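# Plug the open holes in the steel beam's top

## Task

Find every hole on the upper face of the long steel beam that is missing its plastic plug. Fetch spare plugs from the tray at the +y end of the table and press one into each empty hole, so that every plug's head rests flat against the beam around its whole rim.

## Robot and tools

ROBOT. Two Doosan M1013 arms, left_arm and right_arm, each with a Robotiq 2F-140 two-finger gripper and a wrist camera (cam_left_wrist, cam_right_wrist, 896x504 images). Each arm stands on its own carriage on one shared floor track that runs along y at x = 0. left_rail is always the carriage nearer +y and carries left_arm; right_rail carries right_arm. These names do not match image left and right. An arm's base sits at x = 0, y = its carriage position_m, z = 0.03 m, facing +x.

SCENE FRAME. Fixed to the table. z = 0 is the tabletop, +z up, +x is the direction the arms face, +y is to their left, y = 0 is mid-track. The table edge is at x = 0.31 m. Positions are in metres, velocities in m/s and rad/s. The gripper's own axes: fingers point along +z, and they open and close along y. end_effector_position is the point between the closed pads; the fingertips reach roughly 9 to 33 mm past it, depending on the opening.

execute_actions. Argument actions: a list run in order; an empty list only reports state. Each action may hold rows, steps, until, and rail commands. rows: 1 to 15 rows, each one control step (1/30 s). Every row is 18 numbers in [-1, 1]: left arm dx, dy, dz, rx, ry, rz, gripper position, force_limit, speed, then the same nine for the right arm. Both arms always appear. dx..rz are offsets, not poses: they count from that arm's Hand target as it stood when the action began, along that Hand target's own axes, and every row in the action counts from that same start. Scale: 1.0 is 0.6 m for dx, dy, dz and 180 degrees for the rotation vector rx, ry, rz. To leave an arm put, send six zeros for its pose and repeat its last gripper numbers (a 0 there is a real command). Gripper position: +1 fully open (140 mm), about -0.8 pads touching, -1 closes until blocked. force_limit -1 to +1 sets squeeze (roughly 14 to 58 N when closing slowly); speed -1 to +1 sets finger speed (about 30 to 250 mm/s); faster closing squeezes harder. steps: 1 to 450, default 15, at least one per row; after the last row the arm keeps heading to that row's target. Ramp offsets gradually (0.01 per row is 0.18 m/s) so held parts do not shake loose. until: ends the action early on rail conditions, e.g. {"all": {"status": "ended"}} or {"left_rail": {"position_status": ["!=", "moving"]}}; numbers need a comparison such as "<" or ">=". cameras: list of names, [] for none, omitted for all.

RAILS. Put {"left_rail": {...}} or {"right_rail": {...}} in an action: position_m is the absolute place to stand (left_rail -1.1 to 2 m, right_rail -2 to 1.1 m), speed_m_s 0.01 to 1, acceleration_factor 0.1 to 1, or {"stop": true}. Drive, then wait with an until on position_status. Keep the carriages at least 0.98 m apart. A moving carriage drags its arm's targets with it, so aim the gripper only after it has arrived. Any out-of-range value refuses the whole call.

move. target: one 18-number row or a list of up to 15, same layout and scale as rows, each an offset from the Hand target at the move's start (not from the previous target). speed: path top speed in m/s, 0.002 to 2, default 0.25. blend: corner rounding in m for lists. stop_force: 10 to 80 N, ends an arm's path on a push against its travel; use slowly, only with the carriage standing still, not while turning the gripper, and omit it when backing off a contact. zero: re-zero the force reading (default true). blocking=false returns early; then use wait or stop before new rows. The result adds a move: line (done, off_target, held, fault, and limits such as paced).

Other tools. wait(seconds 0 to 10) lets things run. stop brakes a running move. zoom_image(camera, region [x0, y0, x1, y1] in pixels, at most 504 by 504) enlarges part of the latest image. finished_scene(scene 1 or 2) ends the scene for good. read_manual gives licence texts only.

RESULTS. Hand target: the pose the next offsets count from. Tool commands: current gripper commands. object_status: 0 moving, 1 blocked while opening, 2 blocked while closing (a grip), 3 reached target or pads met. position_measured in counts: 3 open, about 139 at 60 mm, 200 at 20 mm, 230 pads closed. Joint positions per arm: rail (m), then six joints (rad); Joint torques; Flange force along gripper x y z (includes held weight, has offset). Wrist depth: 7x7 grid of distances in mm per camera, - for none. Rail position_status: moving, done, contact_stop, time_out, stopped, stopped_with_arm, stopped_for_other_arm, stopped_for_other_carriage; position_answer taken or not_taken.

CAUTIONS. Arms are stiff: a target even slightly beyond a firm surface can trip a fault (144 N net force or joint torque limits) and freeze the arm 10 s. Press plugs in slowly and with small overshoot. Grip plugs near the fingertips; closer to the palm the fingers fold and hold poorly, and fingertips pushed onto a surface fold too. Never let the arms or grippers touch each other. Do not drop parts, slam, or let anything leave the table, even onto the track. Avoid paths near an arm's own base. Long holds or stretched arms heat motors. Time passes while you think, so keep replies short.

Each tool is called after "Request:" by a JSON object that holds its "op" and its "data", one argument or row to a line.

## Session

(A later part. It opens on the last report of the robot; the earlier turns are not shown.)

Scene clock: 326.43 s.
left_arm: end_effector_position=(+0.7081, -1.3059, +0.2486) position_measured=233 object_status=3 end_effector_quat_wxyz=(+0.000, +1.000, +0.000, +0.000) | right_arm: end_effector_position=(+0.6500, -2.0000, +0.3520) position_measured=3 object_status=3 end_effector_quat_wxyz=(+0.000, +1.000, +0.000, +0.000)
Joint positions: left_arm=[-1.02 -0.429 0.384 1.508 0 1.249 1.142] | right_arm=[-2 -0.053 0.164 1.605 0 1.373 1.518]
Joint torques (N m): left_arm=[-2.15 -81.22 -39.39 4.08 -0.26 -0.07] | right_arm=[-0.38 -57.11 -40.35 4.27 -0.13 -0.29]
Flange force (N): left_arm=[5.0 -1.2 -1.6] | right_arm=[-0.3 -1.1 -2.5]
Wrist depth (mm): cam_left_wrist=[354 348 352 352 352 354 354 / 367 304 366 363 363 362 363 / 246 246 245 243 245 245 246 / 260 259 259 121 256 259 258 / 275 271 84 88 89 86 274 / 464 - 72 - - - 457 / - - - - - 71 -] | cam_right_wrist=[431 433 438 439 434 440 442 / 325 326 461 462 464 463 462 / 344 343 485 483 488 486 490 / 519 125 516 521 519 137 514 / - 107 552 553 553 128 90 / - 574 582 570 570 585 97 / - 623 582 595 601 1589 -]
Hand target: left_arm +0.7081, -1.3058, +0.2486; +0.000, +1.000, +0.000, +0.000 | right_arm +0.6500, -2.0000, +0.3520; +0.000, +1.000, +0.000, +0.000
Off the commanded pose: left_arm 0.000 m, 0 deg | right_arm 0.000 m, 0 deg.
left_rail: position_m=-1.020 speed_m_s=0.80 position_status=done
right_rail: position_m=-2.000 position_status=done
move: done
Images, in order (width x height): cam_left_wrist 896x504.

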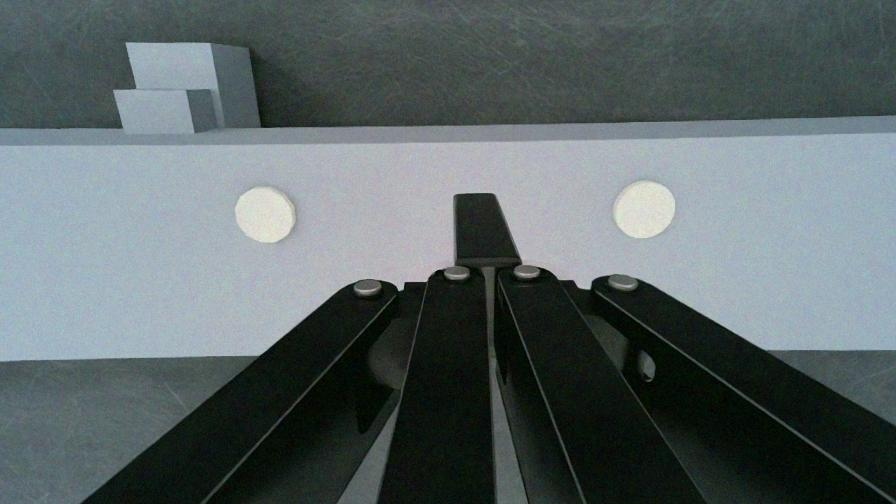

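Request:
{"op": "move", "data": {
  "target": [
    [-0.02,-0.158,0.09,0,0,0,-1,0,0, 0,0,0,0,0,0,1,1,1]
  ],
  "speed": 0.15,
  "cameras": ["cam_left_wrist"]
}}

Request:
{"op": "move", "data": {
  "target": [0,0,0.04,0,0,0,-1,0,0, 0,0,0,0,0,0,1,1,1],
  "speed": 0.01,
  "stop_force": 12,
  "cameras": []
}}

Request:
{"op": "move", "data": {
  "target": [
    [0,0,-0.02,0,0,0,-1,0,0, 0,0,0,0,0,0,1,1,1],
    [0,0.3125,-0.02,0,0,0,-1,0,0, 0,0,0,0,0,0,1,1,1]
  ],
  "speed": 0.12,
  "cameras": ["cam_left_wrist"]
}}

Request:
{"op": "move", "data": {
  "target": [0,0,0.04,0,0,0,-1,0,0, 0,0,0,0,0,0,1,1,1],
  "speed": 0.01,
  "stop_force": 12,
  "cameras": []
}}

Scene clock: 341.50 s.
left_arm: end_effector_position=(+0.6962, -1.2111, +0.1946) position_measured=233 object_status=3 end_effector_quat_wxyz=(+0.000, +1.000, +0.000, +0.001) | right_arm: end_effector_position=(+0.6500, -2.0000, +0.3520) position_measured=3 object_status=3 end_effector_quat_wxyz=(+0.000, +1.000, +0.000, +0.000)
Joint positions: left_arm=[-1.02 -0.316 0.353 1.655 0 1.132 1.255] | right_arm=[-2 -0.053 0.164 1.605 0 1.373 1.518]
Joint torques (N m): left_arm=[-0.39 -76.52 -37.32 4 -0.28 -0.02] | right_arm=[-0.08 -57.29 -40.54 4.25 -0.09 -0.23]
Flange force (N): left_arm=[5.2 0.7 -0.7] | right_arm=[-0.5 -0.6 -1.8]
Wrist depth (mm): cam_left_wrist=[304 302 252 301 301 302 302 / 312 311 225 311 310 311 247 / 191 190 190 188 190 190 190 / 201 201 201 121 199 201 201 / 213 213 84 88 89 86 213 / 226 - 72 - - - 223 / - - - - - 71 -] | cam_right_wrist=[425 428 438 437 438 439 442 / 327 330 459 466 462 464 464 / 343 349 487 482 487 492 488 / 513 125 504 513 522 129 512 / - 107 556 546 550 129 97 / - 573 587 580 578 588 97 / - 598 609 606 610 1589 -]
Hand target: left_arm +0.6962, -1.2111, +0.1946; +0.000, +1.000, +0.000, +0.000 | right_arm +0.6500, -2.0000, +0.3520; +0.000, +1.000, +0.000, +0.000
Off the commanded pose: left_arm 0.000 m, 0 deg | right_arm 0.000 m, 0 deg.
left_rail: position_m=-1.020 speed_m_s=0.80 position_status=done
right_rail: position_m=-2.000 position_status=done
move: done
Images, in order (width x height): cam_left_wrist 896x504.

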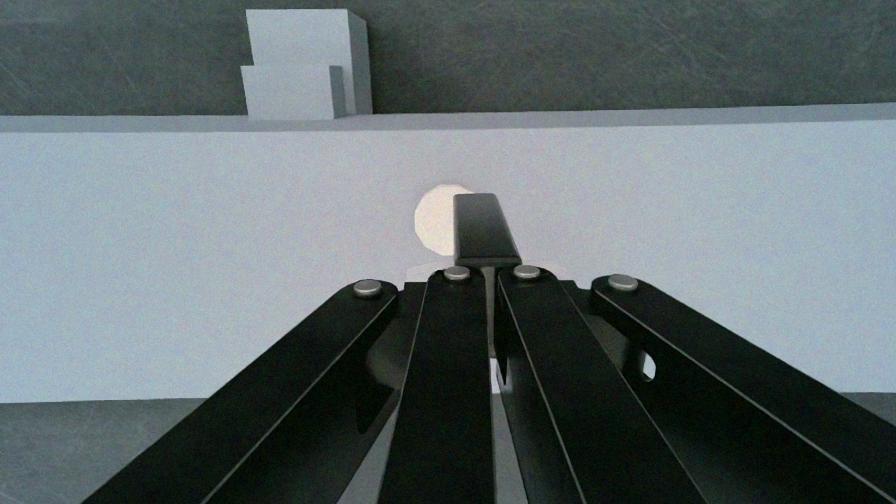

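Scene clock: 343.80 s.
left_arm: end_effector_position=(+0.6962, -1.2112, +0.1777) position_measured=233 object_status=3 end_effector_quat_wxyz=(+0.000, +1.000, +0.000, +0.001) | right_arm: end_effector_position=(+0.6500, -2.0000, +0.3520) position_measured=3 object_status=3 end_effector_quat_wxyz=(+0.000, +1.000, +0.000, +0.000)
Joint positions: left_arm=[-1.02 -0.316 0.365 1.672 0 1.103 1.255] | right_arm=[-2 -0.053 0.164 1.605 0 1.373 1.518]
Joint torques (N m): left_arm=[-1.05 -59.66 -28.99 3.82 -2.47 0] | right_arm=[-0.45 -57.27 -40.61 4.25 -0.16 -0.27]
Flange force (N): left_arm=[-2.7 -2.2 -25.1] | right_arm=[-0.8 -1.4 -1.6]
Wrist depth (mm): cam_left_wrist=[287 286 234 287 287 286 288 / 296 224 213 295 294 295 296 / 173 173 173 171 173 173 172 / 183 183 183 121 181 183 183 / 193 194 84 88 89 86 194 / 203 - 72 - - - 201 / - - - - - 71 -] | cam_right_wrist=[429 433 440 437 438 440 442 / 327 330 458 464 462 464 462 / 344 345 490 482 488 483 486 / 519 125 518 516 516 138 516 / - 107 546 547 553 129 90 / - 572 585 580 577 588 97 / - 635 591 601 603 1642 -]
Hand target: left_arm +0.6962, -1.2112, +0.1777; +0.000, +1.000, +0.000, +0.001 (not the last commanded pose) | right_arm +0.6500, -2.0000, +0.3520; +0.000, +1.000, +0.000, +0.000
Off the commanded pose: left_arm 0.007 m, 0 deg | right_arm 0.000 m, 0 deg.
left_rail: position_m=-1.020 speed_m_s=0.80 position_status=done
right_rail: position_m=-2.000 position_status=done
move: contact (left_arm)
No camera images: "cameras" was empty.

Scene clock: 346.27 s.
left_arm: end_effector_position=(+0.6962, -1.3987, +0.1898) position_measured=233 object_status=3 end_effector_quat_wxyz=(+0.000, +1.000, +0.000, +0.001) | right_arm: end_effector_position=(+0.6500, -2.0000, +0.3520) position_measured=3 object_status=3 end_effector_quat_wxyz=(+0.000, +1.000, +0.000, +0.000)
Joint positions: left_arm=[-1.02 -0.542 0.461 1.506 0 1.174 1.029] | right_arm=[-2 -0.053 0.164 1.605 0 1.373 1.518]
Joint torques (N m): left_arm=[-1.2 -87.94 -38.17 3.99 -0.26 0.01] | right_arm=[-0.31 -57.16 -40.52 4.27 -0.09 -0.28]
Flange force (N): left_arm=[5.3 1.1 -0.9] | right_arm=[-0.2 -1.1 -1.3]
Wrist depth (mm): cam_left_wrist=[296 299 298 297 297 297 297 / 291 306 307 305 305 306 240 / 186 185 185 183 185 185 185 / 195 195 195 121 193 196 195 / 207 205 84 88 89 81 208 / 220 - 72 - - - 217 / - - - - - 71 -] | cam_right_wrist=[427 431 439 435 438 441 442 / 326 328 460 460 462 463 462 / 344 346 489 487 485 489 487 / 515 125 511 522 517 138 515 / - 107 551 546 550 128 90 / - 577 585 587 580 590 97 / - 637 610 609 603 1610 -]
Hand target: left_arm +0.6962, -1.3987, +0.1898; +0.000, +1.000, +0.000, +0.001 | right_arm +0.6500, -2.0000, +0.3520; +0.000, +1.000, +0.000, +0.000
Off the commanded pose: left_arm 0.000 m, 0 deg | right_arm 0.000 m, 0 deg.
left_rail: position_m=-1.020 speed_m_s=0.80 position_status=done
right_rail: position_m=-2.000 position_status=done
move: done
Images, in order (width x height): cam_left_wrist 896x504.

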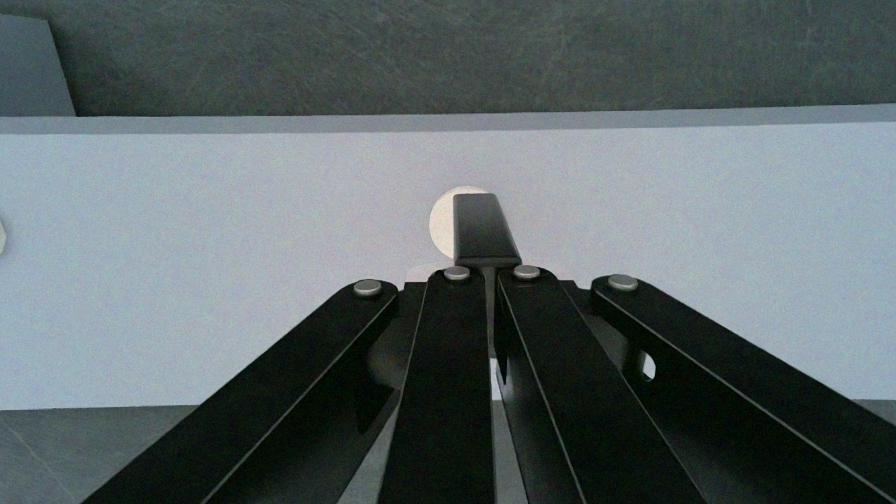

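Scene clock: 348.10 s.
left_arm: end_effector_position=(+0.6962, -1.3987, +0.1776) position_measured=233 object_status=3 end_effector_quat_wxyz=(+0.000, +1.000, +0.000, +0.001) | right_arm: end_effector_position=(+0.6500, -2.0000, +0.3520) position_measured=3 object_status=3 end_effector_quat_wxyz=(+0.000, +1.000, +0.000, +0.000)
Joint positions: left_arm=[-1.02 -0.542 0.468 1.518 0 1.154 1.029] | right_arm=[-2 -0.053 0.164 1.605 0 1.373 1.518]
Joint torques (N m): left_arm=[-1.25 -69.37 -29.27 4.05 -2.11 -0.05] | right_arm=[-0.79 -57.12 -40.46 4.23 -0.15 -0.27]
Flange force (N): left_arm=[-0.8 -2.3 -24.4] | right_arm=[-0.8 -2.0 -2.5]
Wrist depth (mm): cam_left_wrist=[288 286 286 285 286 287 286 / 292 294 295 295 294 295 241 / 173 173 173 171 173 173 173 / 182 183 183 122 179 182 183 / 193 192 84 88 89 86 193 / 203 - 72 - - - 203 / - - - - - 71 -] | cam_right_wrist=[426 435 435 439 437 442 438 / 326 332 461 466 461 466 465 / 347 341 483 484 487 492 494 / 516 125 514 519 522 138 513 / - 100 553 549 551 129 90 / - 569 570 590 581 600 97 / - 627 587 612 606 1578 -]
Hand target: left_arm +0.6962, -1.3987, +0.1776; +0.000, +1.000, +0.000, +0.001 (not the last commanded pose) | right_arm +0.6500, -2.0000, +0.3520; +0.000, +1.000, +0.000, +0.000
Off the commanded pose: left_arm 0.012 m, 0 deg | right_arm 0.000 m, 0 deg.
left_rail: position_m=-1.020 speed_m_s=0.80 position_status=done
right_rail: position_m=-2.000 position_status=done
move: contact (left_arm)
No camera images: "cameras" was empty.

Request:
{"op": "move", "data": {
  "target": [0,0,-0.15,0,0,0,-1,0,0, 0,0,0,0,0,0,1,1,1],
  "speed": 0.1,
  "cameras": ["cam_left_wrist"]
}}

Request:
{"op": "finished_scene", "data": {
  "scene": 1
}}

Scene clock: 355.07 s.
left_arm: end_effector_position=(+0.6961, -1.3986, +0.2676) position_measured=233 object_status=3 end_effector_quat_wxyz=(+0.000, +1.000, +0.000, +0.001) | right_arm: end_effector_position=(+0.6500, -2.0000, +0.3520) position_measured=3 object_status=3 end_effector_quat_wxyz=(+0.000, +1.000, +0.000, +0.000)
Joint positions: left_arm=[-1.02 -0.542 0.419 1.421 0 1.3 1.029] | right_arm=[-2 -0.053 0.164 1.605 0 1.373 1.518]
Joint torques (N m): left_arm=[-0.84 -85.43 -39.75 4.2 -0.25 -0.05] | right_arm=[-0.65 -57.78 -40.56 4.23 -0.17 -0.3]
Flange force (N): left_arm=[4.6 1.0 -2.5] | right_arm=[0.0 -1.9 -2.0]
Wrist depth (mm): cam_left_wrist=[355 371 370 371 369 368 369 / 298 323 313 303 285 263 256 / 263 265 265 263 265 264 264 / 280 280 280 121 276 280 280 / 295 292 84 88 89 86 459 / 477 - 72 - - - 477 / - - - - - 71 -] | cam_right_wrist=[427 438 438 440 439 441 442 / 327 325 463 461 462 466 465 / 344 346 490 485 490 484 488 / 516 124 515 523 519 138 518 / - 107 547 555 552 129 90 / - 572 580 - 584 590 97 / - 632 603 600 597 1653 -]
Hand target: left_arm +0.6961, -1.3986, +0.2676; +0.000, +1.000, +0.000, +0.001 | right_arm +0.6500, -2.0000, +0.3520; +0.000, +1.000, +0.000, +0.000
Off the commanded pose: left_arm 0.000 m, 0 deg | right_arm 0.000 m, 0 deg.
left_rail: position_m=-1.020 speed_m_s=0.80 position_status=done
right_rail: position_m=-2.000 position_status=done
move: done
Images, in order (width x height): cam_left_wrist 896x504.

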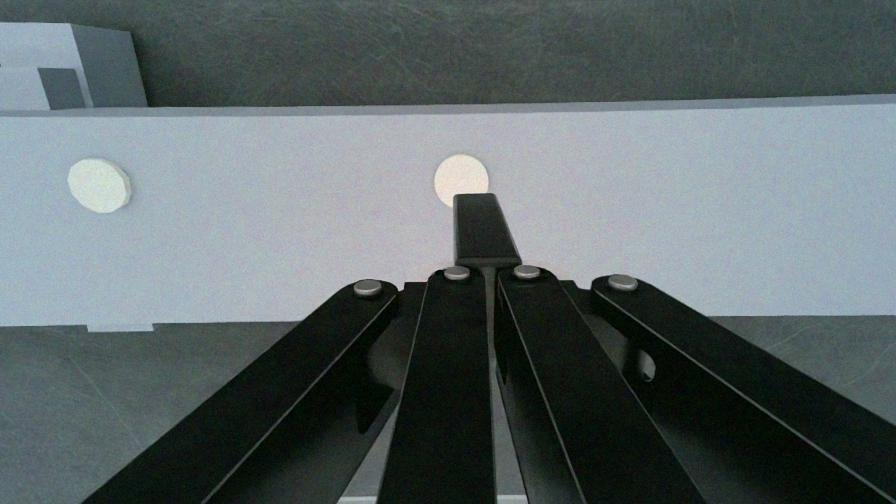

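The scene is finished: the task was done.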